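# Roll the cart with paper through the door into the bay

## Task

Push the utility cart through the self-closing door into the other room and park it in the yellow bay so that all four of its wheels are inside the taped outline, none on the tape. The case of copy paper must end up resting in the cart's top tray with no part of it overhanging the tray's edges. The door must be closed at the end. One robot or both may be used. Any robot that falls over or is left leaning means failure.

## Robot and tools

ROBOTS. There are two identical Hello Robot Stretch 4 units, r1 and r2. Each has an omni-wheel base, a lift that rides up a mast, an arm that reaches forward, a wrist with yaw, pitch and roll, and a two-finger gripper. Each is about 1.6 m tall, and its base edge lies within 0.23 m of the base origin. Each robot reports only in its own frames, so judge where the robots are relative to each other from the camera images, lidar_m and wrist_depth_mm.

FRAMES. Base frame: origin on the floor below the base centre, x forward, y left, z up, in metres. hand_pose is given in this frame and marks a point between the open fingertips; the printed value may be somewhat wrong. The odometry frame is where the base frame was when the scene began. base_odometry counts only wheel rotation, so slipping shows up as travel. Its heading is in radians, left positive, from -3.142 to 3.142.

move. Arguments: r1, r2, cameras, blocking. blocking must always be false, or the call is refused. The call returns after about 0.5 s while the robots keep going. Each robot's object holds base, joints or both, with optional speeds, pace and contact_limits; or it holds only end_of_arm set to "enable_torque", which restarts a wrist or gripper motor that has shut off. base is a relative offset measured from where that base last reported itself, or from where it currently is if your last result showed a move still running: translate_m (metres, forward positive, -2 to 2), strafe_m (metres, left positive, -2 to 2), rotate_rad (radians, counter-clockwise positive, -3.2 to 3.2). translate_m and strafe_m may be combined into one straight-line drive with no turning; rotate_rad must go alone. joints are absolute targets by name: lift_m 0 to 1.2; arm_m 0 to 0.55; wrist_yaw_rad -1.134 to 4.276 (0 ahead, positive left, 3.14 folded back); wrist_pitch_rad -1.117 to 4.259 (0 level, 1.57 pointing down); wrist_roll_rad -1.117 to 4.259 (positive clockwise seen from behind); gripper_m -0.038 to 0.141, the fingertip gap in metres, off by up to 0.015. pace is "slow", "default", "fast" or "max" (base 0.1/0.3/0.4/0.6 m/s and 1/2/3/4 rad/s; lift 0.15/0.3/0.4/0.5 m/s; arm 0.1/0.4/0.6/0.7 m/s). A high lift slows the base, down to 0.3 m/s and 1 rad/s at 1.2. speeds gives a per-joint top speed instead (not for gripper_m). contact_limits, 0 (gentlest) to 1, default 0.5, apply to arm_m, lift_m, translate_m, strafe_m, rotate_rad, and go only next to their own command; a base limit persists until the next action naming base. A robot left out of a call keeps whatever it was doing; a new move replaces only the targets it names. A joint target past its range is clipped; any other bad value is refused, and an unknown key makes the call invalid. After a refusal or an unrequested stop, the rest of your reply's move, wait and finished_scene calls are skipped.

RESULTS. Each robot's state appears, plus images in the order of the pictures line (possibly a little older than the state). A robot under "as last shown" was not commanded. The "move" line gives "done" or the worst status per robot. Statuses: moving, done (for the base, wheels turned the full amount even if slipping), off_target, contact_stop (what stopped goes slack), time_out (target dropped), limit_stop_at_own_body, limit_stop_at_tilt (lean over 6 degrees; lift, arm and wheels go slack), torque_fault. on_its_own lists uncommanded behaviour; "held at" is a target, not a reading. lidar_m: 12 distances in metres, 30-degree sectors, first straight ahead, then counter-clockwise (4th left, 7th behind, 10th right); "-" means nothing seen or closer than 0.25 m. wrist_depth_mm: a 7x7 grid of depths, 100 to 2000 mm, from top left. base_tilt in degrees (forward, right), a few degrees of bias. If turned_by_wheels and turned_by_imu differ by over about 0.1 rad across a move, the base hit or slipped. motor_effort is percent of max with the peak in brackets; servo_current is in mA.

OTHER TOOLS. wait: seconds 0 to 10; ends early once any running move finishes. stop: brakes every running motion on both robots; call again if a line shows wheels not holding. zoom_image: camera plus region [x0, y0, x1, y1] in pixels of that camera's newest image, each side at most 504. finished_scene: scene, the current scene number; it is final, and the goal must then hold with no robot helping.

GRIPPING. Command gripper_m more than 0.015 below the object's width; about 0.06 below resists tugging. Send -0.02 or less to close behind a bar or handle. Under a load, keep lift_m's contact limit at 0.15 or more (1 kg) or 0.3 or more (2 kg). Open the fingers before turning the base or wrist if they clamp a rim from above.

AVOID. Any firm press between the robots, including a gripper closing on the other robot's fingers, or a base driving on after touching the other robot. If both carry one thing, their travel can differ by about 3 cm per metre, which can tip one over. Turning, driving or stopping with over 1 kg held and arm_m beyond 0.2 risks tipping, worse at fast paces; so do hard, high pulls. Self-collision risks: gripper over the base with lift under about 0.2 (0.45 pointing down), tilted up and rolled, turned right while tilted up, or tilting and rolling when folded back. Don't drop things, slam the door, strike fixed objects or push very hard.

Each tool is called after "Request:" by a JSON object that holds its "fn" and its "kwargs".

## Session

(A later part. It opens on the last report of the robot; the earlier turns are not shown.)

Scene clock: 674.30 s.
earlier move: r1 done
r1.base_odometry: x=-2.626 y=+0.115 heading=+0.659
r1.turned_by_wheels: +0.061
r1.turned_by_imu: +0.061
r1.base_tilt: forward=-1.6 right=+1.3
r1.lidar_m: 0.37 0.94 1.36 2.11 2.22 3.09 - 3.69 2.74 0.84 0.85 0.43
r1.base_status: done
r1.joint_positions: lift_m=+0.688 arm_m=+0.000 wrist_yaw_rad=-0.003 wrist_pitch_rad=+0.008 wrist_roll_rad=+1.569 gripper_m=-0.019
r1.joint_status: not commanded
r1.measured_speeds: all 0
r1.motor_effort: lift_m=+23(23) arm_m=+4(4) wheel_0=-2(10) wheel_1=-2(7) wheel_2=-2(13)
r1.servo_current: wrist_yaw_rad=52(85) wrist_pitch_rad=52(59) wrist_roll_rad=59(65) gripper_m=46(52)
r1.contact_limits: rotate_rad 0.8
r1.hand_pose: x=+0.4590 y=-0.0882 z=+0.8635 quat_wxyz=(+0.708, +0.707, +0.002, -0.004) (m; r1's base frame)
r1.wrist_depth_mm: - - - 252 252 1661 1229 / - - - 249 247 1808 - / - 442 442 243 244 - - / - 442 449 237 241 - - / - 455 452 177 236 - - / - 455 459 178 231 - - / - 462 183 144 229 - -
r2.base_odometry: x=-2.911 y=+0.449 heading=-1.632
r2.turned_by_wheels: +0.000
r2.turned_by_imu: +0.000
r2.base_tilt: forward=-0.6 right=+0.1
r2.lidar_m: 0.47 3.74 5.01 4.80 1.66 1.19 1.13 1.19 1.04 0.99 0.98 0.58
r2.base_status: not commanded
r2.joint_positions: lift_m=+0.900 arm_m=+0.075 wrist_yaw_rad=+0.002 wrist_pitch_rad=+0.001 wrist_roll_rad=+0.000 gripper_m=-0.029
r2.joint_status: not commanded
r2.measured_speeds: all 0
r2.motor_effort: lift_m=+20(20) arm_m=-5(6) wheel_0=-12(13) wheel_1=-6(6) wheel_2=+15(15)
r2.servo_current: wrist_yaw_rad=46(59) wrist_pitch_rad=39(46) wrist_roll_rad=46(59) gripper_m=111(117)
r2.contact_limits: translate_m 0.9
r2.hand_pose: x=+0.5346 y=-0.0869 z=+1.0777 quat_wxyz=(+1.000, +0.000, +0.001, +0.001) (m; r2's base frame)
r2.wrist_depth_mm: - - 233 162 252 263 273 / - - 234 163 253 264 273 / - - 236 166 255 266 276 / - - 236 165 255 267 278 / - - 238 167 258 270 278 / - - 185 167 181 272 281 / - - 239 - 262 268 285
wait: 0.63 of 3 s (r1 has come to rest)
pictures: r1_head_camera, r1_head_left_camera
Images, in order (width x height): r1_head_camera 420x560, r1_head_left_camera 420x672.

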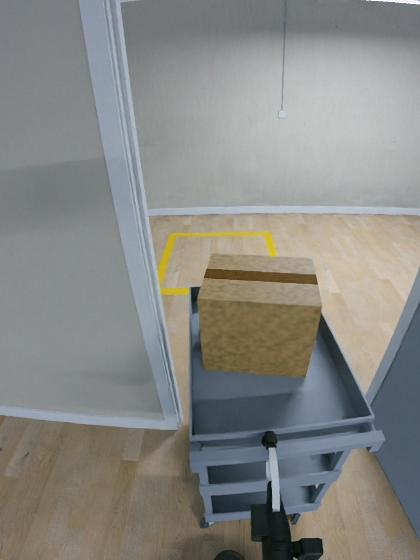

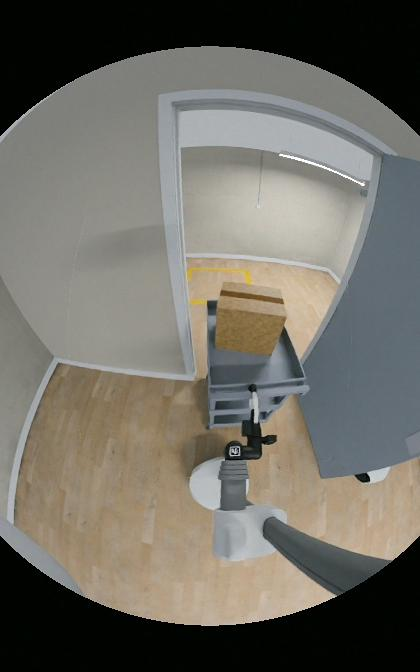

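Request:
{"fn": "move", "kwargs": {"blocking": false, "r1": {"base":{"translate_m":0.04,"strafe_m":-0.12},"pace":"slow","contact_limits":{"translate_m":0.8}}}}

Request:
{"fn": "wait", "kwargs": {"seconds": 4}}

Request:
{"fn": "move", "kwargs": {"blocking": false, "r1": {"base":{"translate_m":0.45},"pace":"slow","contact_limits":{"translate_m":0.8}}}}

Request:
{"fn": "wait", "kwargs": {"seconds": 6, "cameras": ["r1_head_camera","r1_head_left_camera"]}}

Scene clock: 683.83 s.
move: r1 moving
r1.base_odometry: x=-2.616 y=+0.108 heading=+0.659
r1.turned_by_wheels: +0.000
r1.turned_by_imu: +0.000
r1.base_tilt: forward=-1.6 right=+1.3
r1.lidar_m: 0.37 0.97 1.35 2.14 2.23 3.10 - 3.63 2.70 0.83 0.84 0.43
r1.base_status: translate_m moving; strafe_m moving
r1.joint_positions: lift_m=+0.688 arm_m=+0.000 wrist_yaw_rad=-0.003 wrist_pitch_rad=+0.008 wrist_roll_rad=+1.569 gripper_m=-0.019
r1.joint_status: not commanded
r1.measured_speeds: translate_m=+0.016 strafe_m=-0.047 rotate_rad=-0.001 lift_m=+0.000 arm_m=+0.000 wrist_yaw_rad=+0.000 wrist_pitch_rad=+0.000 wrist_roll_rad=+0.000
r1.motor_effort: lift_m=+23(23) arm_m=+4(4) wheel_0=+7(8) wheel_1=-5(6) wheel_2=-5(6)
r1.servo_current: wrist_yaw_rad=59(59) wrist_pitch_rad=52(52) wrist_roll_rad=46(72) gripper_m=46(52)
r1.contact_limits: translate_m 0.8
r1.hand_pose: x=+0.4590 y=-0.0882 z=+0.8635 quat_wxyz=(+0.708, +0.707, +0.002, -0.004) (m; r1's base frame)
r1.wrist_depth_mm: - - - 251 252 1708 1229 / - - - 247 249 1808 - / - 439 445 241 244 - - / - 449 449 237 240 - - / - 449 452 176 236 - - / - 459 455 177 232 - - / - 466 183 145 228 - -
r2: as last shown
r2.lidar_m: 0.48 3.74 5.01 4.79 1.67 1.20 1.15 1.19 1.05 1.01 0.98 0.59
r2.motor_effort: lift_m=+20(20) arm_m=-5(5) wheel_0=-12(13) wheel_1=-5(6) wheel_2=+15(15)
r2.servo_current: wrist_yaw_rad=46(59) wrist_pitch_rad=39(46) wrist_roll_rad=52(52) gripper_m=104(117)
r2.contact_limits: translate_m 0.9
r2.wrist_depth_mm: - - 233 162 252 263 273 / - - 235 163 253 263 274 / - - 236 166 254 267 274 / - - 236 165 256 267 277 / - - 237 167 257 268 278 / - - 185 167 181 272 279 / - - 239 - 263 270 283
pictures: none

Scene clock: 685.87 s.
earlier move: r1 done
r1.base_odometry: x=-2.521 y=+0.045 heading=+0.660
r1.turned_by_wheels: +0.001
r1.turned_by_imu: +0.001
r1.base_tilt: forward=-1.5 right=+1.3
r1.lidar_m: 0.36 0.97 1.28 2.22 2.35 3.26 - 3.48 2.56 0.72 0.72 0.46
r1.base_status: done
r1.joint_positions: lift_m=+0.688 arm_m=+0.000 wrist_yaw_rad=+0.004 wrist_pitch_rad=+0.008 wrist_roll_rad=+1.569 gripper_m=-0.019
r1.joint_status: not commanded
r1.measured_speeds: all 0
r1.motor_effort: lift_m=+23(23) arm_m=-4(4) wheel_0=+7(10) wheel_1=-2(7) wheel_2=+3(6)
r1.servo_current: wrist_yaw_rad=39(72) wrist_pitch_rad=59(59) wrist_roll_rad=33(72) gripper_m=52(59)
r1.contact_limits: translate_m 0.8
r1.hand_pose: x=+0.4596 y=-0.0863 z=+0.8635 quat_wxyz=(+0.708, +0.707, +0.004, -0.001) (m; r1's base frame)
r1.wrist_depth_mm: - - - - 268 1708 1255 / - - - 259 262 1756 - / - - - 253 252 1808 - / - 445 452 243 245 - - / - 449 455 180 239 - - / - 452 455 178 234 - - / - 449 179 143 224 - -
r2.base_odometry: x=-2.911 y=+0.449 heading=-1.632
r2.turned_by_wheels: +0.000
r2.turned_by_imu: +0.000
r2.base_tilt: forward=-0.6 right=+0.1
r2.lidar_m: 0.47 3.72 5.01 4.81 1.68 1.19 1.14 1.18 1.06 0.99 0.98 0.58
r2.base_status: not commanded
r2.joint_positions: lift_m=+0.900 arm_m=+0.075 wrist_yaw_rad=+0.002 wrist_pitch_rad=+0.001 wrist_roll_rad=+0.000 gripper_m=-0.029
r2.joint_status: not commanded
r2.measured_speeds: all 0
r2.motor_effort: lift_m=+20(20) arm_m=-5(6) wheel_0=-12(13) wheel_1=-5(6) wheel_2=+15(15)
r2.servo_current: wrist_yaw_rad=46(59) wrist_pitch_rad=39(46) wrist_roll_rad=46(65) gripper_m=104(117)
r2.contact_limits: translate_m 0.9
r2.hand_pose: x=+0.5346 y=-0.0869 z=+1.0777 quat_wxyz=(+1.000, +0.000, +0.001, +0.001) (m; r2's base frame)
r2.wrist_depth_mm: - - 233 162 253 264 273 / - - 234 163 253 263 273 / - - 236 167 255 265 274 / - - 236 165 255 267 276 / - - 238 168 257 270 279 / - - 186 167 181 271 282 / - - 239 - 262 270 282
wait: 2.03 of 4 s (r1 has come to rest)
pictures: none

Scene clock: 686.37 s.
move: r1 moving
r1.base_odometry: x=-2.512 y=+0.052 heading=+0.660
r1.turned_by_wheels: +0.000
r1.turned_by_imu: +0.000
r1.base_tilt: forward=-1.6 right=+1.3
r1.lidar_m: 0.36 0.92 1.29 2.24 2.36 3.26 - 3.46 2.58 0.69 0.73 0.44
r1.base_status: translate_m moving
r1.joint_positions: lift_m=+0.688 arm_m=+0.000 wrist_yaw_rad=+0.003 wrist_pitch_rad=+0.008 wrist_roll_rad=+1.569 gripper_m=-0.019
r1.joint_status: not commanded
r1.measured_speeds: translate_m=+0.049 strafe_m=+0.000 rotate_rad=-0.001 lift_m=+0.000 arm_m=+0.000 wrist_yaw_rad=-0.001 wrist_pitch_rad=+0.000 wrist_roll_rad=+0.000
r1.motor_effort: lift_m=+23(23) arm_m=+0(4) wheel_0=+7(11) wheel_1=+5(6) wheel_2=-9(9)
r1.servo_current: wrist_yaw_rad=59(72) wrist_pitch_rad=52(59) wrist_roll_rad=46(59) gripper_m=46(52)
r1.contact_limits: translate_m 0.8
r1.hand_pose: x=+0.4595 y=-0.0867 z=+0.8635 quat_wxyz=(+0.708, +0.707, +0.004, -0.002) (m; r1's base frame)
r1.wrist_depth_mm: - - - - 279 1708 1205 / - - - 263 267 1708 - / - - - 255 256 1863 - / - 452 452 248 248 - - / - 452 455 181 239 - - / - 449 449 175 233 - - / - 449 180 167 221 - -
r2: as last shown
r2.lidar_m: 0.46 3.74 5.01 4.79 1.65 1.20 1.13 1.18 1.05 1.01 0.97 0.59
r2.motor_effort: lift_m=+20(20) arm_m=-5(6) wheel_0=-12(13) wheel_1=-6(6) wheel_2=+15(15)
r2.servo_current: wrist_yaw_rad=59(59) wrist_pitch_rad=39(46) wrist_roll_rad=52(52) gripper_m=111(117)
r2.contact_limits: translate_m 0.9
r2.wrist_depth_mm: - - 232 162 252 263 273 / - - 235 163 253 263 274 / - - 236 166 255 265 276 / - - 236 165 256 267 277 / - - 238 167 257 268 279 / - - 185 167 181 272 281 / - - 239 - 262 268 283
pictures: none

Scene clock: 691.67 s.
earlier move: r1 done
r1.base_odometry: x=-2.166 y=+0.320 heading=+0.660
r1.turned_by_wheels: -0.001
r1.turned_by_imu: -0.004
r1.base_tilt: forward=-1.6 right=+1.3
r1.lidar_m: 0.33 0.56 0.65 1.87 2.35 3.21 - 3.52 0.69 0.63 0.63 0.43
r1.base_status: done
r1.joint_positions: lift_m=+0.688 arm_m=+0.000 wrist_yaw_rad=-0.007 wrist_pitch_rad=+0.008 wrist_roll_rad=+1.569 gripper_m=-0.019
r1.joint_status: not commanded
r1.measured_speeds: all 0
r1.motor_effort: lift_m=+23(23) arm_m=+4(4) wheel_0=+1(11) wheel_1=+3(6) wheel_2=-6(14)
r1.servo_current: wrist_yaw_rad=52(78) wrist_pitch_rad=46(65) wrist_roll_rad=46(78) gripper_m=46(59)
r1.contact_limits: translate_m 0.8
r1.hand_pose: x=+0.4587 y=-0.0894 z=+0.8635 quat_wxyz=(+0.708, +0.707, +0.000, -0.005) (m; r1's base frame)
r1.wrist_depth_mm: - - - - 276 1661 1255 / - - - 260 262 1808 - / - - - 253 252 1863 - / - 452 449 242 245 - - / - 449 452 179 238 - - / - 449 445 173 231 - - / - 452 183 143 222 - -
r2.base_odometry: x=-2.911 y=+0.449 heading=-1.632
r2.turned_by_wheels: +0.000
r2.turned_by_imu: +0.001
r2.base_tilt: forward=-0.6 right=+0.1
r2.lidar_m: 0.48 3.75 5.02 4.79 1.66 1.20 1.14 1.19 1.03 0.99 0.95 0.58
r2.base_status: not commanded
r2.joint_positions: lift_m=+0.900 arm_m=+0.075 wrist_yaw_rad=+0.002 wrist_pitch_rad=+0.001 wrist_roll_rad=+0.000 gripper_m=-0.029
r2.joint_status: not commanded
r2.measured_speeds: all 0
r2.motor_effort: lift_m=+20(20) arm_m=-5(6) wheel_0=-12(13) wheel_1=-6(6) wheel_2=+15(16)
r2.servo_current: wrist_yaw_rad=33(59) wrist_pitch_rad=39(52) wrist_roll_rad=39(59) gripper_m=111(117)
r2.contact_limits: translate_m 0.9
r2.hand_pose: x=+0.5346 y=-0.0869 z=+1.0777 quat_wxyz=(+1.000, +0.000, +0.001, +0.001) (m; r2's base frame)
r2.wrist_depth_mm: - - 233 161 252 262 272 / - - 234 163 254 264 273 / - - 236 166 254 265 277 / - - 236 164 256 267 274 / - - 238 168 258 270 279 / - - 186 167 181 272 281 / - - 238 - 262 268 283
wait: 5.30 of 6 s (r1 has come to rest)
pictures: r1_head_camera, r1_head_left_camera
Images, in order (width x height): r1_head_camera 420x560, r1_head_left_camera 420x672.

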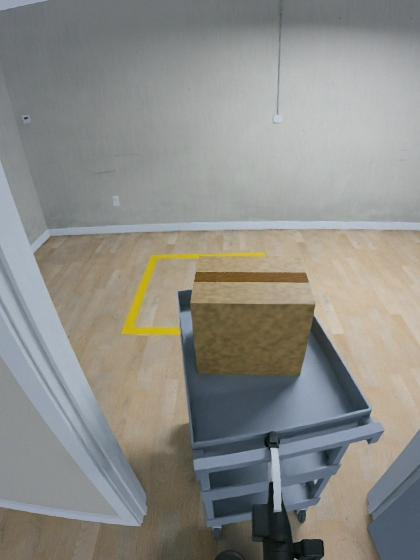

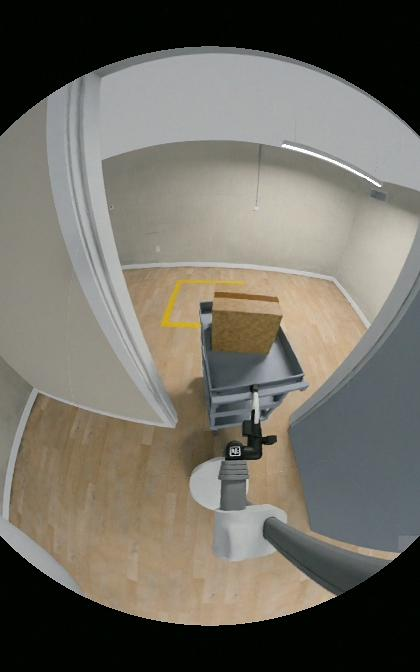

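Request:
{"fn": "move", "kwargs": {"blocking": false, "r1": {"base":{"translate_m":0.65},"pace":"slow","contact_limits":{"translate_m":0.8}}}}

Request:
{"fn": "wait", "kwargs": {"seconds": 8, "cameras": ["r1_head_camera","r1_head_left_camera"]}}

Scene clock: 697.00 s.
move: r1 moving
r1.base_odometry: x=-2.156 y=+0.328 heading=+0.659
r1.turned_by_wheels: +0.000
r1.turned_by_imu: -0.001
r1.base_tilt: forward=-1.6 right=+1.3
r1.lidar_m: 0.35 0.56 0.61 1.81 2.33 3.25 - 3.50 0.68 0.63 0.64 0.45
r1.base_status: translate_m moving
r1.joint_positions: lift_m=+0.688 arm_m=+0.000 wrist_yaw_rad=-0.007 wrist_pitch_rad=+0.008 wrist_roll_rad=+1.569 gripper_m=-0.019
r1.joint_status: not commanded
r1.measured_speeds: translate_m=+0.048 strafe_m=+0.000 rotate_rad=-0.002 lift_m=+0.000 arm_m=+0.000 wrist_yaw_rad=+0.000 wrist_pitch_rad=+0.000 wrist_roll_rad=+0.000
r1.motor_effort: lift_m=+23(23) arm_m=+4(4) wheel_0=+2(4) wheel_1=+3(6) wheel_2=-11(12)
r1.servo_current: wrist_yaw_rad=65(65) wrist_pitch_rad=52(52) wrist_roll_rad=46(72) gripper_m=46(52)
r1.contact_limits: translate_m 0.8
r1.hand_pose: x=+0.4587 y=-0.0894 z=+0.8635 quat_wxyz=(+0.708, +0.707, +0.000, -0.005) (m; r1's base frame)
r1.wrist_depth_mm: - - - - 273 1708 1229 / - - - 260 262 1708 - / - - - 253 252 1808 - / - 449 455 242 245 - - / - 452 452 179 238 - - / - 452 449 173 230 - - / - 449 182 144 221 - -
r2: as last shown
r2.turned_by_imu: +0.000
r2.lidar_m: 0.48 3.74 5.03 4.79 1.71 1.20 1.13 1.20 1.07 0.99 0.99 0.59
r2.motor_effort: lift_m=+20(20) arm_m=-5(5) wheel_0=-12(12) wheel_1=-6(6) wheel_2=+15(15)
r2.servo_current: wrist_yaw_rad=26(52) wrist_pitch_rad=33(46) wrist_roll_rad=52(52) gripper_m=111(111)
r2.contact_limits: translate_m 0.9
r2.wrist_depth_mm: - - 234 162 252 263 273 / - - 235 163 253 264 274 / - - 236 167 255 265 274 / - - 236 165 256 270 277 / - - 237 167 258 268 278 / - - 185 167 181 272 281 / - - 240 - 260 268 283
pictures: none

Scene clock: 704.27 s.
earlier move: r1 done
r1.base_odometry: x=-1.652 y=+0.719 heading=+0.660
r1.turned_by_wheels: +0.000
r1.turned_by_imu: -0.004
r1.base_tilt: forward=-1.6 right=+1.3
r1.lidar_m: 0.38 2.85 2.30 0.34 0.37 3.22 - 0.95 0.61 0.62 2.61 0.44
r1.base_status: done
r1.joint_positions: lift_m=+0.688 arm_m=+0.000 wrist_yaw_rad=-0.007 wrist_pitch_rad=+0.008 wrist_roll_rad=+1.569 gripper_m=-0.019
r1.joint_status: not commanded
r1.measured_speeds: all 0
r1.motor_effort: lift_m=+23(23) arm_m=+3(4) wheel_0=+1(5) wheel_1=+2(7) wheel_2=-4(12)
r1.servo_current: wrist_yaw_rad=59(78) wrist_pitch_rad=59(65) wrist_roll_rad=46(72) gripper_m=46(59)
r1.contact_limits: translate_m 0.8
r1.hand_pose: x=+0.4587 y=-0.0894 z=+0.8635 quat_wxyz=(+0.708, +0.707, +0.000, -0.005) (m; r1's base frame)
r1.wrist_depth_mm: - - - 238 241 1661 - / - - - 176 239 1661 - / - 433 439 175 237 - - / - 442 442 175 236 - - / - 455 459 233 234 - - / - 466 462 173 232 - - / - 477 182 145 230 - -
r2.base_odometry: x=-2.911 y=+0.449 heading=-1.632
r2.turned_by_wheels: +0.000
r2.turned_by_imu: +0.001
r2.base_tilt: forward=-0.6 right=+0.1
r2.lidar_m: 0.48 3.73 5.01 4.80 1.67 1.22 1.13 1.19 1.06 0.99 0.98 0.59
r2.base_status: not commanded
r2.joint_positions: lift_m=+0.900 arm_m=+0.075 wrist_yaw_rad=+0.002 wrist_pitch_rad=+0.001 wrist_roll_rad=+0.000 gripper_m=-0.029
r2.joint_status: not commanded
r2.measured_speeds: all 0
r2.motor_effort: lift_m=+20(20) arm_m=-5(6) wheel_0=-12(13) wheel_1=-6(6) wheel_2=+15(15)
r2.servo_current: wrist_yaw_rad=46(59) wrist_pitch_rad=39(46) wrist_roll_rad=59(65) gripper_m=111(117)
r2.contact_limits: translate_m 0.9
r2.hand_pose: x=+0.5346 y=-0.0869 z=+1.0777 quat_wxyz=(+1.000, +0.000, +0.001, +0.001) (m; r2's base frame)
r2.wrist_depth_mm: - - 232 161 252 263 272 / - - 233 163 253 264 273 / - - 236 167 254 265 276 / - - 236 165 256 267 276 / - - 237 168 257 268 279 / - - 186 167 181 271 281 / - - 238 - 262 268 285
wait: 7.27 of 8 s (r1 has come to rest)
pictures: r1_head_camera, r1_head_left_camera
Images, in order (width x height): r1_head_camera 420x560, r1_head_left_camera 420x672.

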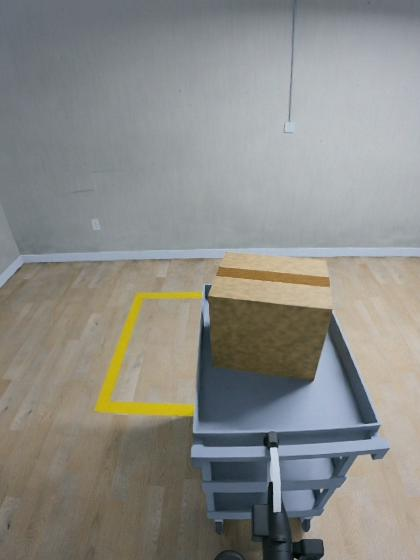

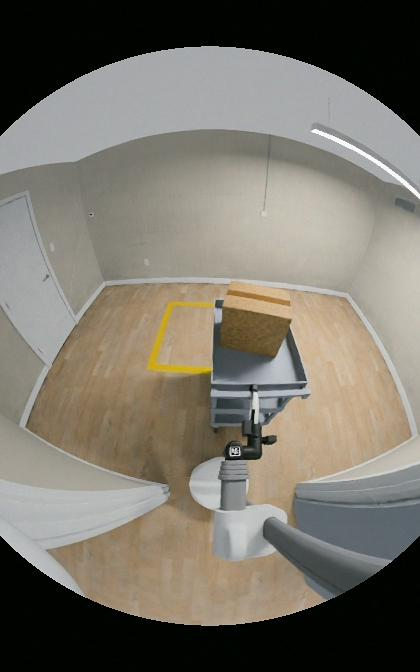

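Request:
{"fn": "move", "kwargs": {"blocking": false, "r1": {"base":{"translate_m":0.04,"strafe_m":-0.17},"pace":"slow","contact_limits":{"translate_m":0.8}}}}

Request:
{"fn": "wait", "kwargs": {"seconds": 4}}

Request:
{"fn": "move", "kwargs": {"blocking": false, "r1": {"base":{"rotate_rad":0.21},"pace":"slow","contact_limits":{"rotate_rad":0.8}}}}

Request:
{"fn": "wait", "kwargs": {"seconds": 3}}

Request:
{"fn": "move", "kwargs": {"blocking": false, "r1": {"base":{"translate_m":0.35},"pace":"slow","contact_limits":{"translate_m":0.8}}}}

Request:
{"fn": "wait", "kwargs": {"seconds": 5, "cameras": ["r1_head_camera","r1_head_left_camera"]}}

Scene clock: 713.83 s.
move: r1 moving
r1.base_odometry: x=-1.642 y=+0.711 heading=+0.660
r1.turned_by_wheels: +0.000
r1.turned_by_imu: +0.000
r1.base_tilt: forward=-1.6 right=+1.2
r1.lidar_m: 0.37 2.85 2.33 0.37 0.38 3.25 - 0.91 0.60 0.59 2.61 0.44
r1.base_status: translate_m moving; strafe_m moving
r1.joint_positions: lift_m=+0.688 arm_m=+0.000 wrist_yaw_rad=-0.003 wrist_pitch_rad=+0.008 wrist_roll_rad=+1.569 gripper_m=-0.019
r1.joint_status: not commanded
r1.measured_speeds: translate_m=+0.011 strafe_m=-0.050 rotate_rad=+0.002 lift_m=+0.000 arm_m=+0.000 wrist_yaw_rad=+0.003 wrist_pitch_rad=+0.000 wrist_roll_rad=+0.000
r1.motor_effort: lift_m=+23(23) arm_m=+4(4) wheel_0=+9(9) wheel_1=-2(6) wheel_2=-4(6)
r1.servo_current: wrist_yaw_rad=33(72) wrist_pitch_rad=46(59) wrist_roll_rad=59(59) gripper_m=46(52)
r1.contact_limits: translate_m 0.8
r1.hand_pose: x=+0.4590 y=-0.0882 z=+0.8635 quat_wxyz=(+0.708, +0.707, +0.002, -0.004) (m; r1's base frame)
r1.wrist_depth_mm: - - - 237 237 1618 - / - - - 174 237 1708 - / - 433 433 174 236 - - / - 442 442 174 236 - - / - 455 462 231 235 - - / - 469 466 174 233 - - / - 480 180 168 231 127 -
r2: as last shown
r2.turned_by_imu: +0.000
r2.lidar_m: 0.49 3.72 5.03 4.81 1.68 1.21 1.14 1.20 1.06 1.00 0.97 0.58
r2.motor_effort: lift_m=+20(20) arm_m=-5(6) wheel_0=-12(13) wheel_1=-5(6) wheel_2=+15(15)
r2.servo_current: wrist_yaw_rad=46(59) wrist_pitch_rad=39(39) wrist_roll_rad=59(59) gripper_m=104(111)
r2.contact_limits: translate_m 0.9
r2.wrist_depth_mm: - - 233 162 251 263 273 / - - 234 163 254 264 273 / - - 236 166 255 265 276 / - - 236 165 256 268 276 / - - 237 168 257 268 279 / - - 185 167 180 271 281 / - - 239 - 262 268 283
pictures: none

Scene clock: 716.33 s.
earlier move: r1 done
r1.base_odometry: x=-1.517 y=+0.609 heading=+0.660
r1.turned_by_wheels: +0.000
r1.turned_by_imu: +0.000
r1.base_tilt: forward=-1.6 right=+1.3
r1.lidar_m: 0.37 0.37 2.47 0.53 0.53 3.46 - 0.66 0.46 0.46 2.44 0.45
r1.base_status: done
r1.joint_positions: lift_m=+0.688 arm_m=+0.000 wrist_yaw_rad=+0.005 wrist_pitch_rad=+0.008 wrist_roll_rad=+1.569 gripper_m=-0.019
r1.joint_status: not commanded
r1.measured_speeds: all 0
r1.motor_effort: lift_m=+23(23) arm_m=-4(4) wheel_0=+5(15) wheel_1=-1(6) wheel_2=+3(6)
r1.servo_current: wrist_yaw_rad=59(72) wrist_pitch_rad=52(59) wrist_roll_rad=46(65) gripper_m=46(59)
r1.contact_limits: translate_m 0.8
r1.hand_pose: x=+0.4597 y=-0.0861 z=+0.8635 quat_wxyz=(+0.708, +0.707, +0.004, -0.001) (m; r1's base frame)
r1.wrist_depth_mm: - - - 262 266 1708 1229 / - - - 255 258 1756 - / - - - 248 251 1863 - / - 445 452 242 245 - - / - 455 455 180 236 - - / - 455 452 175 233 - - / - 455 180 144 226 - -
r2.base_odometry: x=-2.911 y=+0.449 heading=-1.632
r2.turned_by_wheels: +0.000
r2.turned_by_imu: +0.000
r2.base_tilt: forward=-0.6 right=+0.1
r2.lidar_m: 0.49 3.76 5.00 4.79 1.70 1.20 1.13 1.19 1.04 0.99 0.97 0.56
r2.base_status: not commanded
r2.joint_positions: lift_m=+0.900 arm_m=+0.075 wrist_yaw_rad=+0.002 wrist_pitch_rad=+0.001 wrist_roll_rad=+0.000 gripper_m=-0.029
r2.joint_status: not commanded
r2.measured_speeds: all 0
r2.motor_effort: lift_m=+20(20) arm_m=-5(6) wheel_0=-12(13) wheel_1=-5(6) wheel_2=+15(15)
r2.servo_current: wrist_yaw_rad=39(59) wrist_pitch_rad=39(46) wrist_roll_rad=52(59) gripper_m=111(111)
r2.contact_limits: translate_m 0.9
r2.hand_pose: x=+0.5346 y=-0.0869 z=+1.0777 quat_wxyz=(+1.000, +0.000, +0.001, +0.001) (m; r2's base frame)
r2.wrist_depth_mm: - - 232 162 251 263 272 / - - 235 163 253 264 272 / - - 235 166 255 266 276 / - - 236 165 256 267 277 / - - 237 168 256 270 278 / - - 185 167 181 272 281 / - - 240 - 262 270 282
wait: 2.50 of 4 s (r1 has come to rest)
pictures: none

Scene clock: 716.83 s.
move: r1 moving
r1.base_odometry: x=-1.517 y=+0.609 heading=+0.783
r1.turned_by_wheels: +0.122
r1.turned_by_imu: +0.122
r1.base_tilt: forward=-1.6 right=+1.3
r1.lidar_m: 0.37 2.92 2.42 0.53 0.58 4.00 - 0.55 0.45 0.88 2.55 0.45
r1.base_status: rotate_rad moving
r1.joint_positions: lift_m=+0.688 arm_m=+0.000 wrist_yaw_rad=-0.010 wrist_pitch_rad=+0.008 wrist_roll_rad=+1.569 gripper_m=-0.019
r1.joint_status: not commanded
r1.measured_speeds: translate_m=-0.002 strafe_m=+0.002 rotate_rad=+0.437 lift_m=+0.000 arm_m=+0.000 wrist_yaw_rad=-0.054 wrist_pitch_rad=+0.000 wrist_roll_rad=+0.000
r1.motor_effort: lift_m=+23(23) arm_m=+0(4) wheel_0=-9(13) wheel_1=-4(7) wheel_2=-10(10)
r1.servo_current: wrist_yaw_rad=46(59) wrist_pitch_rad=52(65) wrist_roll_rad=59(59) gripper_m=46(52)
r1.contact_limits: rotate_rad 0.8
r1.hand_pose: x=+0.4584 y=-0.0902 z=+0.8635 quat_wxyz=(+0.708, +0.707, -0.001, -0.006) (m; r1's base frame)
r1.wrist_depth_mm: - - - 254 255 1708 1229 / - - - 248 251 1756 - / - - 445 242 246 - - / - 449 449 237 240 - - / - 455 455 177 236 - - / - 459 200 178 181 - - / - 462 183 145 228 128 -
r2: as last shown
r2.lidar_m: 0.49 3.72 5.01 4.80 1.66 1.20 1.14 1.20 1.06 1.00 0.98 0.59
r2.motor_effort: lift_m=+20(20) arm_m=-5(5) wheel_0=-12(13) wheel_1=-5(6) wheel_2=+15(15)
r2.servo_current: wrist_yaw_rad=46(52) wrist_pitch_rad=46(46) wrist_roll_rad=46(59) gripper_m=111(117)
r2.contact_limits: translate_m 0.9
r2.wrist_depth_mm: - - 233 162 252 262 272 / - - 235 163 253 263 274 / - - 236 166 255 265 276 / - - 236 165 256 266 277 / - - 236 168 257 268 279 / - - 185 167 181 273 281 / - - 239 - 263 270 283
pictures: none

Scene clock: 717.53 s.
earlier move: r1 done
r1.base_odometry: x=-1.517 y=+0.609 heading=+0.869
r1.turned_by_wheels: +0.087
r1.turned_by_imu: +0.087
r1.base_tilt: forward=-1.6 right=+1.3
r1.lidar_m: 0.40 2.84 2.41 0.54 2.75 4.50 1.32 0.52 0.48 2.33 2.63 0.43
r1.base_status: done
r1.joint_positions: lift_m=+0.688 arm_m=+0.000 wrist_yaw_rad=-0.006 wrist_pitch_rad=+0.008 wrist_roll_rad=+1.569 gripper_m=-0.019
r1.joint_status: not commanded
r1.measured_speeds: all 0
r1.motor_effort: lift_m=+23(23) arm_m=+2(4) wheel_0=-4(13) wheel_1=-3(7) wheel_2=-6(12)
r1.servo_current: wrist_yaw_rad=52(85) wrist_pitch_rad=52(65) wrist_roll_rad=46(72) gripper_m=46(52)
r1.contact_limits: rotate_rad 0.8
r1.hand_pose: x=+0.4587 y=-0.0892 z=+0.8635 quat_wxyz=(+0.708, +0.707, +0.001, -0.005) (m; r1's base frame)
r1.wrist_depth_mm: - - - 164 224 1708 - / - - - 164 224 - - / - 424 427 167 229 - - / - 449 445 168 229 - - / - 466 462 229 232 - - / - 492 480 174 232 1708 - / - - 180 140 235 535 -
r2.base_odometry: x=-2.911 y=+0.449 heading=-1.632
r2.turned_by_wheels: +0.000
r2.turned_by_imu: +0.000
r2.base_tilt: forward=-0.6 right=+0.1
r2.lidar_m: 0.46 3.73 5.00 4.79 1.70 1.20 1.15 1.19 1.06 1.00 0.99 0.56
r2.base_status: not commanded
r2.joint_positions: lift_m=+0.900 arm_m=+0.075 wrist_yaw_rad=+0.002 wrist_pitch_rad=+0.001 wrist_roll_rad=+0.000 gripper_m=-0.029
r2.joint_status: not commanded
r2.measured_speeds: all 0
r2.motor_effort: lift_m=+20(20) arm_m=-5(6) wheel_0=-12(13) wheel_1=-5(6) wheel_2=+15(15)
r2.servo_current: wrist_yaw_rad=39(52) wrist_pitch_rad=39(46) wrist_roll_rad=52(59) gripper_m=111(117)
r2.contact_limits: translate_m 0.9
r2.hand_pose: x=+0.5346 y=-0.0869 z=+1.0777 quat_wxyz=(+1.000, +0.000, +0.001, +0.001) (m; r2's base frame)
r2.wrist_depth_mm: - - 233 162 251 263 272 / - - 234 163 253 263 273 / - - 236 167 254 266 276 / - - 236 165 256 267 277 / - - 238 167 258 268 279 / - - 186 167 181 271 281 / - - 239 - 262 268 283
wait: 0.70 of 3 s (r1 has come to rest)
pictures: none

Scene clock: 718.03 s.
move: r1 moving
r1.base_odometry: x=-1.509 y=+0.618 heading=+0.869
r1.turned_by_wheels: +0.000
r1.turned_by_imu: -0.001
r1.base_tilt: forward=-1.6 right=+1.3
r1.lidar_m: 0.40 2.83 2.37 0.53 2.78 4.47 1.31 0.50 0.46 2.32 2.68 0.42
r1.base_status: translate_m moving
r1.joint_positions: lift_m=+0.688 arm_m=+0.000 wrist_yaw_rad=-0.006 wrist_pitch_rad=+0.008 wrist_roll_rad=+1.569 gripper_m=-0.019
r1.joint_status: not commanded
r1.measured_speeds: translate_m=+0.047 strafe_m=+0.000 rotate_rad=-0.001 lift_m=+0.000 arm_m=+0.000 wrist_yaw_rad=+0.000 wrist_pitch_rad=+0.000 wrist_roll_rad=+0.000
r1.motor_effort: lift_m=+23(23) arm_m=+0(2) wheel_0=+4(5) wheel_1=+3(4) wheel_2=-11(11)
r1.servo_current: wrist_yaw_rad=46(65) wrist_pitch_rad=46(59) wrist_roll_rad=52(59) gripper_m=39(52)
r1.contact_limits: translate_m 0.8
r1.hand_pose: x=+0.4587 y=-0.0892 z=+0.8635 quat_wxyz=(+0.708, +0.707, +0.001, -0.005) (m; r1's base frame)
r1.wrist_depth_mm: - - - 163 223 1661 - / - - - 164 225 - - / - 424 427 225 227 - - / - 445 445 168 230 - - / - 469 466 229 231 - - / - 488 477 173 231 1808 - / - - 181 172 234 128 -
r2: as last shown
r2.lidar_m: 0.46 3.73 5.02 4.78 1.68 1.20 1.14 1.20 1.07 0.99 0.97 0.58
r2.servo_current: wrist_yaw_rad=46(46) wrist_pitch_rad=39(46) wrist_roll_rad=59(59) gripper_m=111(111)
r2.contact_limits: translate_m 0.9
r2.wrist_depth_mm: - - 233 161 251 264 272 / - - 235 163 254 264 273 / - - 236 166 255 266 276 / - - 236 165 256 268 276 / - - 239 168 257 268 279 / - - 185 167 181 272 281 / - - 240 - 262 270 282
pictures: none

Scene clock: 722.30 s.
earlier move: r1 done
r1.base_odometry: x=-1.291 y=+0.876 heading=+0.869
r1.turned_by_wheels: +0.000
r1.turned_by_imu: -0.002
r1.base_tilt: forward=-1.6 right=+1.3
r1.lidar_m: 0.42 2.66 2.32 0.99 0.59 4.40 1.37 0.69 0.85 2.40 0.46 0.38
r1.base_status: done
r1.joint_positions: lift_m=+0.688 arm_m=+0.000 wrist_yaw_rad=-0.006 wrist_pitch_rad=+0.008 wrist_roll_rad=+1.569 gripper_m=-0.019
r1.joint_status: not commanded
r1.measured_speeds: all 0
r1.motor_effort: lift_m=+23(23) arm_m=+4(4) wheel_0=+4(7) wheel_1=+2(7) wheel_2=-4(13)
r1.servo_current: wrist_yaw_rad=59(78) wrist_pitch_rad=52(59) wrist_roll_rad=46(65) gripper_m=52(59)
r1.contact_limits: translate_m 0.8
r1.hand_pose: x=+0.4587 y=-0.0892 z=+0.8635 quat_wxyz=(+0.708, +0.707, +0.001, -0.005) (m; r1's base frame)
r1.wrist_depth_mm: - 375 377 - 191 - - / - 389 392 - 199 - - / - 415 421 145 207 - - / - 455 455 - 216 - - / - 504 488 161 225 1708 - / - - - 174 232 1808 - / - - 180 141 246 1464 1229
r2.base_odometry: x=-2.911 y=+0.449 heading=-1.632
r2.turned_by_wheels: +0.000
r2.turned_by_imu: +0.001
r2.base_tilt: forward=-0.6 right=+0.1
r2.lidar_m: 0.47 3.71 5.00 4.78 1.67 1.21 1.14 1.18 1.06 1.02 0.94 0.60
r2.base_status: not commanded
r2.joint_positions: lift_m=+0.900 arm_m=+0.075 wrist_yaw_rad=+0.002 wrist_pitch_rad=+0.001 wrist_roll_rad=+0.000 gripper_m=-0.029
r2.joint_status: not commanded
r2.measured_speeds: all 0
r2.motor_effort: lift_m=+20(20) arm_m=-5(6) wheel_0=-12(13) wheel_1=-5(6) wheel_2=+15(16)
r2.servo_current: wrist_yaw_rad=46(59) wrist_pitch_rad=46(46) wrist_roll_rad=46(59) gripper_m=111(117)
r2.contact_limits: translate_m 0.9
r2.hand_pose: x=+0.5346 y=-0.0869 z=+1.0777 quat_wxyz=(+1.000, +0.000, +0.001, +0.001) (m; r2's base frame)
r2.wrist_depth_mm: - - 233 161 251 262 273 / - - 235 163 253 264 273 / - - 236 167 255 265 277 / - - 236 165 256 268 276 / - - 239 167 257 267 279 / - - 185 167 181 271 281 / - - 239 - 262 270 283
wait: 4.27 of 5 s (r1 has come to rest)
pictures: r1_head_camera, r1_head_left_camera
Images, in order (width x height): r1_head_camera 420x560, r1_head_left_camera 420x672.

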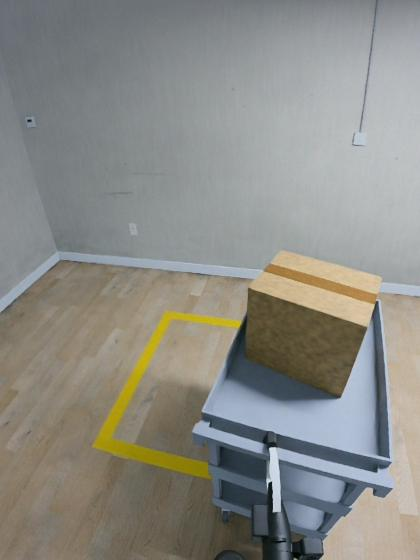

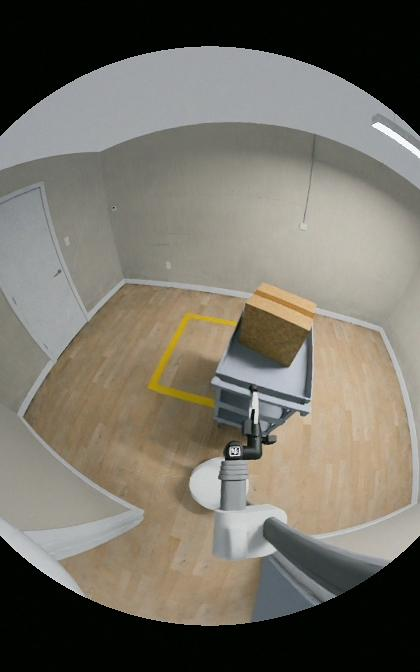

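Request:
{"fn": "move", "kwargs": {"blocking": false, "r1": {"base":{"translate_m":0.12,"strafe_m":0.03},"pace":"slow","contact_limits":{"translate_m":0.8}}}}

Request:
{"fn": "wait", "kwargs": {"seconds": 5, "cameras": ["r1_head_camera","r1_head_left_camera","r1_head_right_camera"]}}

Scene clock: 739.03 s.
move: r1 moving
r1.base_odometry: x=-1.285 y=+0.888 heading=+0.869
r1.turned_by_wheels: +0.000
r1.turned_by_imu: +0.000
r1.base_tilt: forward=-1.6 right=+1.3
r1.lidar_m: 0.44 2.66 2.32 0.97 0.63 4.50 1.38 0.71 0.89 2.41 0.46 0.38
r1.base_status: translate_m moving; strafe_m moving
r1.joint_positions: lift_m=+0.688 arm_m=+0.000 wrist_yaw_rad=-0.006 wrist_pitch_rad=+0.008 wrist_roll_rad=+1.569 gripper_m=-0.019
r1.joint_status: not commanded
r1.measured_speeds: translate_m=+0.048 strafe_m=+0.013 rotate_rad=-0.003 lift_m=+0.000 arm_m=+0.000 wrist_yaw_rad=+0.000 wrist_pitch_rad=+0.000 wrist_roll_rad=+0.000
r1.motor_effort: lift_m=+23(23) arm_m=+4(4) wheel_0=+3(6) wheel_1=+6(7) wheel_2=-9(11)
r1.servo_current: wrist_yaw_rad=52(65) wrist_pitch_rad=52(52) wrist_roll_rad=59(59) gripper_m=46(52)
r1.contact_limits: translate_m 0.8
r1.hand_pose: x=+0.4587 y=-0.0892 z=+0.8635 quat_wxyz=(+0.708, +0.707, +0.001, -0.005) (m; r1's base frame)
r1.wrist_depth_mm: - 373 375 - 190 - - / - 387 394 - 198 - - / - 418 418 145 206 - - / - 455 452 - 216 - - / - 512 496 160 224 1661 - / - - - 174 232 1808 - / - - 181 141 247 1464 1255
r2: as last shown
r2.turned_by_imu: +0.000
r2.lidar_m: 0.48 3.72 5.03 4.80 1.70 1.20 1.13 1.19 1.06 1.00 0.99 0.59
r2.motor_effort: lift_m=+20(20) arm_m=-5(6) wheel_0=-12(13) wheel_1=-5(6) wheel_2=+15(15)
r2.servo_current: wrist_yaw_rad=46(59) wrist_pitch_rad=39(46) wrist_roll_rad=39(59) gripper_m=111(117)
r2.contact_limits: translate_m 0.9
r2.wrist_depth_mm: - - 233 162 252 263 272 / - - 234 162 253 264 273 / - - 235 166 254 265 276 / - - 236 165 256 268 276 / - - 237 167 259 270 278 / - - 186 167 181 272 282 / - - 239 - 263 270 282
pictures: none

Scene clock: 741.03 s.
earlier move: r1 done
r1.base_odometry: x=-1.236 y=+0.987 heading=+0.869
r1.turned_by_wheels: +0.000
r1.turned_by_imu: -0.001
r1.base_tilt: forward=-1.6 right=+1.3
r1.lidar_m: 0.41 2.56 2.26 1.20 0.68 0.74 1.47 0.78 1.05 2.47 0.42 0.38
r1.base_status: done
r1.joint_positions: lift_m=+0.688 arm_m=+0.000 wrist_yaw_rad=-0.006 wrist_pitch_rad=+0.008 wrist_roll_rad=+1.569 gripper_m=-0.019
r1.joint_status: not commanded
r1.measured_speeds: all 0
r1.motor_effort: lift_m=+23(23) arm_m=+3(4) wheel_0=+0(6) wheel_1=+3(9) wheel_2=-5(11)
r1.servo_current: wrist_yaw_rad=59(72) wrist_pitch_rad=59(59) wrist_roll_rad=46(78) gripper_m=46(52)
r1.contact_limits: translate_m 0.8
r1.hand_pose: x=+0.4587 y=-0.0892 z=+0.8635 quat_wxyz=(+0.708, +0.707, +0.001, -0.005) (m; r1's base frame)
r1.wrist_depth_mm: 347 355 353 120 176 177 - / - 382 389 - 187 - - / - 421 424 - 198 - - / - 466 469 - 210 - - / - - - 154 223 1708 - / - - - 184 183 1756 1308 / - - 181 139 179 127 1255
r2.base_odometry: x=-2.911 y=+0.449 heading=-1.632
r2.turned_by_wheels: +0.000
r2.turned_by_imu: +0.000
r2.base_tilt: forward=-0.5 right=+0.1
r2.lidar_m: 0.47 3.73 5.00 4.80 1.70 1.19 1.14 1.19 1.05 1.00 0.98 0.56
r2.base_status: not commanded
r2.joint_positions: lift_m=+0.900 arm_m=+0.075 wrist_yaw_rad=+0.002 wrist_pitch_rad=+0.001 wrist_roll_rad=+0.000 gripper_m=-0.029
r2.joint_status: not commanded
r2.measured_speeds: all 0
r2.motor_effort: lift_m=+20(20) arm_m=-5(6) wheel_0=-13(13) wheel_1=-6(6) wheel_2=+15(15)
r2.servo_current: wrist_yaw_rad=52(59) wrist_pitch_rad=39(46) wrist_roll_rad=39(59) gripper_m=104(117)
r2.contact_limits: translate_m 0.9
r2.hand_pose: x=+0.5346 y=-0.0869 z=+1.0777 quat_wxyz=(+1.000, +0.000, +0.001, +0.001) (m; r2's base frame)
r2.wrist_depth_mm: - - 232 162 251 263 273 / - - 235 163 253 264 272 / - - 236 167 254 265 276 / - - 236 164 256 267 277 / - - 238 167 257 268 279 / - - 185 167 181 272 281 / - - 239 - 262 268 283
wait: 2.00 of 5 s (r1 has come to rest)
pictures: r1_head_camera, r1_head_left_camera, r1_head_right_camera
Images, in order (width x height): r1_head_camera 420x560, r1_head_left_camera 420x672, r1_head_right_camera 420x672.

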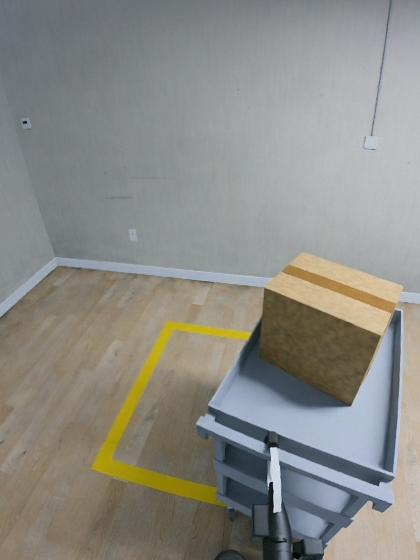

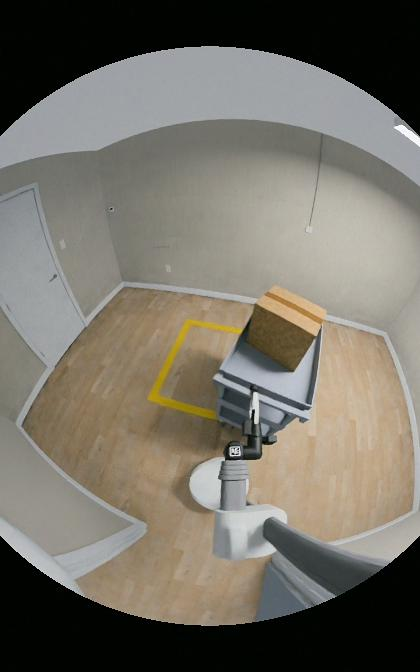

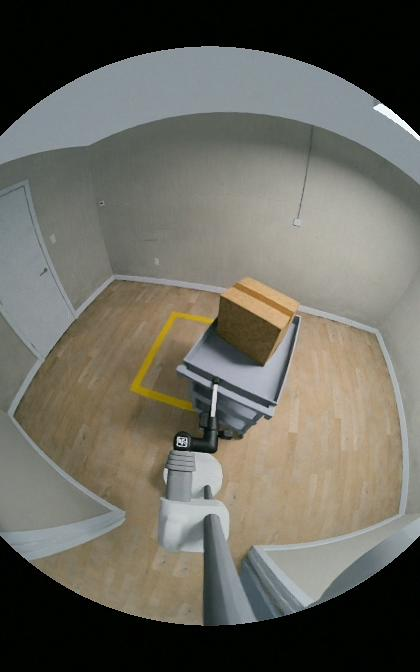

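Request:
{"fn": "move", "kwargs": {"blocking": false, "r1": {"base":{"strafe_m":0.18},"pace":"slow","contact_limits":{"strafe_m":0.8}}}}

Request:
{"fn": "wait", "kwargs": {"seconds": 4}}

Request:
{"fn": "move", "kwargs": {"blocking": false, "r1": {"base":{"rotate_rad":-0.5},"pace":"slow","contact_limits":{"rotate_rad":0.8}}}}

Request:
{"fn": "wait", "kwargs": {"seconds": 3, "cameras": ["r1_head_camera","r1_head_left_camera"]}}

Scene clock: 759.43 s.
move: r1 moving
r1.base_odometry: x=-1.247 y=+0.996 heading=+0.868
r1.turned_by_wheels: -0.001
r1.turned_by_imu: -0.001
r1.base_tilt: forward=-1.6 right=+1.3
r1.lidar_m: 0.42 2.54 2.23 1.19 0.65 0.74 1.51 0.80 1.04 2.49 0.42 0.38
r1.base_status: strafe_m moving
r1.joint_positions: lift_m=+0.688 arm_m=+0.000 wrist_yaw_rad=-0.006 wrist_pitch_rad=+0.008 wrist_roll_rad=+1.569 gripper_m=-0.019
r1.joint_status: not commanded
r1.measured_speeds: translate_m=+0.000 strafe_m=+0.056 rotate_rad=+0.000 lift_m=+0.000 arm_m=+0.000 wrist_yaw_rad=+0.000 wrist_pitch_rad=+0.000 wrist_roll_rad=+0.000
r1.motor_effort: lift_m=+23(23) arm_m=+2(4) wheel_0=-14(14) wheel_1=+5(6) wheel_2=-2(4)
r1.servo_current: wrist_yaw_rad=78(78) wrist_pitch_rad=46(59) wrist_roll_rad=59(59) gripper_m=46(52)
r1.contact_limits: strafe_m 0.8
r1.hand_pose: x=+0.4587 y=-0.0892 z=+0.8635 quat_wxyz=(+0.708, +0.707, +0.001, -0.005) (m; r1's base frame)
r1.wrist_depth_mm: 349 357 355 119 177 177 - / - 384 389 - 187 - - / - 421 427 - 198 - - / - 466 469 - 211 - - / - - - 154 224 1808 - / - - - 175 182 1808 1281 / - - 182 137 180 1430 1229
r2: as last shown
r2.base_tilt: forward=-0.6 right=+0.1
r2.lidar_m: 0.47 3.75 5.01 4.80 1.67 1.18 1.13 1.20 1.07 1.00 0.97 0.60
r2.motor_effort: lift_m=+20(20) arm_m=-5(6) wheel_0=-12(13) wheel_1=-6(6) wheel_2=+15(15)
r2.servo_current: wrist_yaw_rad=39(46) wrist_pitch_rad=39(46) wrist_roll_rad=46(59) gripper_m=111(111)
r2.contact_limits: translate_m 0.9
r2.wrist_depth_mm: - - 233 162 251 263 272 / - - 235 162 253 263 273 / - - 236 166 254 265 276 / - - 236 165 255 267 277 / - - 237 167 258 268 279 / - - 185 167 181 272 281 / - - 239 - 262 268 285
pictures: none

Scene clock: 761.87 s.
earlier move: r1 done
r1.base_odometry: x=-1.374 y=+1.103 heading=+0.869
r1.turned_by_wheels: +0.000
r1.turned_by_imu: +0.000
r1.base_tilt: forward=-1.6 right=+1.3
r1.lidar_m: 0.46 2.51 2.09 1.12 0.61 0.54 - 0.91 0.96 2.64 0.34 0.34
r1.base_status: done
r1.joint_positions: lift_m=+0.688 arm_m=+0.000 wrist_yaw_rad=-0.006 wrist_pitch_rad=+0.008 wrist_roll_rad=+1.569 gripper_m=-0.019
r1.joint_status: not commanded
r1.measured_speeds: all 0
r1.motor_effort: lift_m=+23(23) arm_m=-4(4) wheel_0=-8(16) wheel_1=+1(6) wheel_2=-1(4)
r1.servo_current: wrist_yaw_rad=46(78) wrist_pitch_rad=52(59) wrist_roll_rad=46(65) gripper_m=52(59)
r1.contact_limits: strafe_m 0.8
r1.hand_pose: x=+0.4587 y=-0.0892 z=+0.8635 quat_wxyz=(+0.708, +0.707, +0.001, -0.005) (m; r1's base frame)
r1.wrist_depth_mm: 338 340 343 - 146 147 - / - 387 389 - 158 158 - / - 445 449 104 175 175 - / - - - 115 196 1430 - / - - - - 221 1756 1308 / - - - - 182 1756 1255 / - - 180 131 291 336 343
r2.base_odometry: x=-2.911 y=+0.449 heading=-1.632
r2.turned_by_wheels: +0.000
r2.turned_by_imu: +0.000
r2.base_tilt: forward=-0.6 right=+0.1
r2.lidar_m: 0.47 3.73 5.01 4.79 1.68 1.22 1.12 1.20 1.05 1.01 0.95 0.57
r2.base_status: not commanded
r2.joint_positions: lift_m=+0.900 arm_m=+0.075 wrist_yaw_rad=+0.002 wrist_pitch_rad=+0.001 wrist_roll_rad=+0.000 gripper_m=-0.029
r2.joint_status: not commanded
r2.measured_speeds: all 0
r2.motor_effort: lift_m=+20(20) arm_m=-5(6) wheel_0=-12(13) wheel_1=-5(6) wheel_2=+15(16)
r2.servo_current: wrist_yaw_rad=46(65) wrist_pitch_rad=33(46) wrist_roll_rad=46(59) gripper_m=111(117)
r2.contact_limits: translate_m 0.9
r2.hand_pose: x=+0.5346 y=-0.0869 z=+1.0777 quat_wxyz=(+1.000, +0.000, +0.001, +0.001) (m; r2's base frame)
r2.wrist_depth_mm: - - 233 162 251 262 272 / - - 234 163 253 266 273 / - - 236 166 254 266 276 / - - 237 164 256 267 276 / - - 238 167 257 268 278 / - - 185 167 181 271 281 / - - 239 - 262 270 283
wait: 2.43 of 4 s (r1 has come to rest)
pictures: none

Scene clock: 762.37 s.
move: r1 moving
r1.base_odometry: x=-1.374 y=+1.103 heading=+0.745
r1.turned_by_wheels: -0.123
r1.turned_by_imu: -0.123
r1.base_tilt: forward=-1.6 right=+1.2
r1.lidar_m: 0.44 2.47 2.08 1.47 0.67 0.55 - 0.96 0.93 2.65 0.37 0.36
r1.base_status: rotate_rad moving
r1.joint_positions: lift_m=+0.688 arm_m=+0.000 wrist_yaw_rad=+0.012 wrist_pitch_rad=+0.008 wrist_roll_rad=+1.569 gripper_m=-0.019
r1.joint_status: not commanded
r1.measured_speeds: translate_m=+0.000 strafe_m=+0.001 rotate_rad=-0.483 lift_m=+0.000 arm_m=-0.001 wrist_yaw_rad=+0.044 wrist_pitch_rad=+0.000 wrist_roll_rad=+0.001
r1.motor_effort: lift_m=+23(23) arm_m=-3(4) wheel_0=+16(16) wheel_1=+6(7) wheel_2=+11(11)
r1.servo_current: wrist_yaw_rad=72(85) wrist_pitch_rad=52(59) wrist_roll_rad=52(65) gripper_m=46(52)
r1.contact_limits: rotate_rad 0.8
r1.hand_pose: x=+0.4603 y=-0.0840 z=+0.8635 quat_wxyz=(+0.708, +0.707, +0.007, +0.001) (m; r1's base frame)
r1.wrist_depth_mm: 329 334 336 - 146 146 - / 364 375 382 - 157 155 - / - 424 436 103 173 170 - / - - 508 113 193 569 - / - - - - 214 1618 1281 / - - - - 231 1808 1229 / - - 178 129 175 336 345
r2: as last shown
r2.base_tilt: forward=-0.5 right=+0.1
r2.lidar_m: 0.47 3.71 5.01 4.77 1.70 1.21 1.13 1.19 1.07 1.00 0.94 0.59
r2.motor_effort: lift_m=+20(20) arm_m=-6(6) wheel_0=-12(13) wheel_1=-5(6) wheel_2=+15(15)
r2.servo_current: wrist_yaw_rad=33(52) wrist_pitch_rad=39(46) wrist_roll_rad=52(52) gripper_m=111(111)
r2.contact_limits: translate_m 0.9
r2.wrist_depth_mm: - - 234 162 251 264 272 / - - 234 163 253 264 274 / - - 236 167 255 265 276 / - - 237 164 256 267 277 / - - 237 167 257 268 279 / - - 185 167 180 272 281 / - - 238 - 262 270 283
pictures: none

Scene clock: 763.57 s.
earlier move: r1 done
r1.base_odometry: x=-1.374 y=+1.103 heading=+0.369
r1.turned_by_wheels: -0.376
r1.turned_by_imu: -0.377
r1.base_tilt: forward=-1.6 right=+1.3
r1.lidar_m: 0.37 0.37 2.43 2.08 1.09 0.56 0.54 5.91 0.93 1.01 2.62 0.43
r1.base_status: done
r1.joint_positions: lift_m=+0.688 arm_m=+0.000 wrist_yaw_rad=+0.003 wrist_pitch_rad=+0.008 wrist_roll_rad=+1.569 gripper_m=-0.019
r1.joint_status: not commanded
r1.measured_speeds: all 0
r1.motor_effort: lift_m=+23(23) arm_m=+4(4) wheel_0=+5(22) wheel_1=+3(10) wheel_2=+2(12)
r1.servo_current: wrist_yaw_rad=59(91) wrist_pitch_rad=52(59) wrist_roll_rad=72(72) gripper_m=52(52)
r1.contact_limits: rotate_rad 0.8
r1.hand_pose: x=+0.4595 y=-0.0865 z=+0.8635 quat_wxyz=(+0.708, +0.707, +0.004, -0.002) (m; r1's base frame)
r1.wrist_depth_mm: - - - 240 240 1708 1281 / - - - 237 238 1708 - / - 436 439 235 236 - - / - 445 442 175 235 - - / - 449 455 233 234 - - / - 466 462 182 233 - - / - 138 169 144 231 - -
r2.base_odometry: x=-2.911 y=+0.449 heading=-1.632
r2.turned_by_wheels: +0.000
r2.turned_by_imu: +0.000
r2.base_tilt: forward=-0.6 right=+0.1
r2.lidar_m: 0.49 3.72 4.99 4.79 1.67 1.20 1.13 1.19 1.06 1.00 0.96 0.60
r2.base_status: not commanded
r2.joint_positions: lift_m=+0.900 arm_m=+0.075 wrist_yaw_rad=+0.002 wrist_pitch_rad=+0.001 wrist_roll_rad=+0.000 gripper_m=-0.029
r2.joint_status: not commanded
r2.measured_speeds: all 0
r2.motor_effort: lift_m=+20(20) arm_m=-5(6) wheel_0=-12(13) wheel_1=-5(6) wheel_2=+15(15)
r2.servo_current: wrist_yaw_rad=46(59) wrist_pitch_rad=46(46) wrist_roll_rad=46(59) gripper_m=104(117)
r2.contact_limits: translate_m 0.9
r2.hand_pose: x=+0.5346 y=-0.0869 z=+1.0777 quat_wxyz=(+1.000, +0.000, +0.001, +0.001) (m; r2's base frame)
r2.wrist_depth_mm: - - 234 162 251 263 273 / - - 234 163 254 264 273 / - - 235 166 255 266 276 / - - 236 165 255 267 277 / - - 238 167 257 268 279 / - - 185 167 180 272 281 / - - 238 - 260 268 285
wait: 1.20 of 3 s (r1 has come to rest)
pictures: r1_head_camera, r1_head_left_camera
Images, in order (width x height): r1_head_camera 420x560, r1_head_left_camera 420x672.

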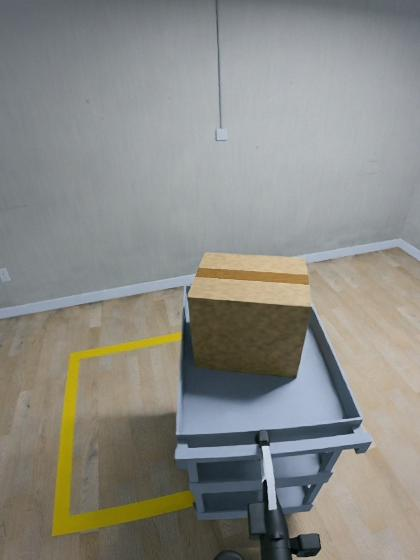

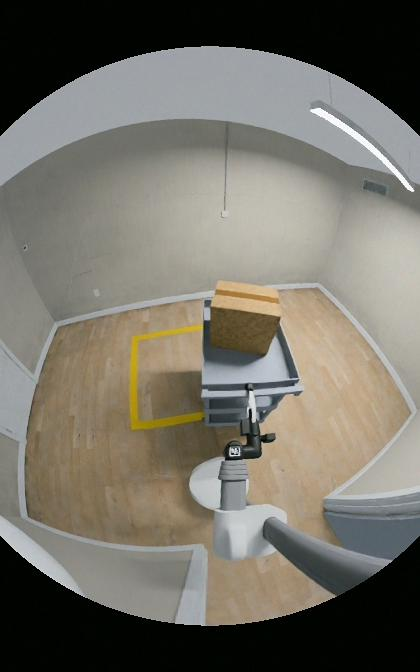

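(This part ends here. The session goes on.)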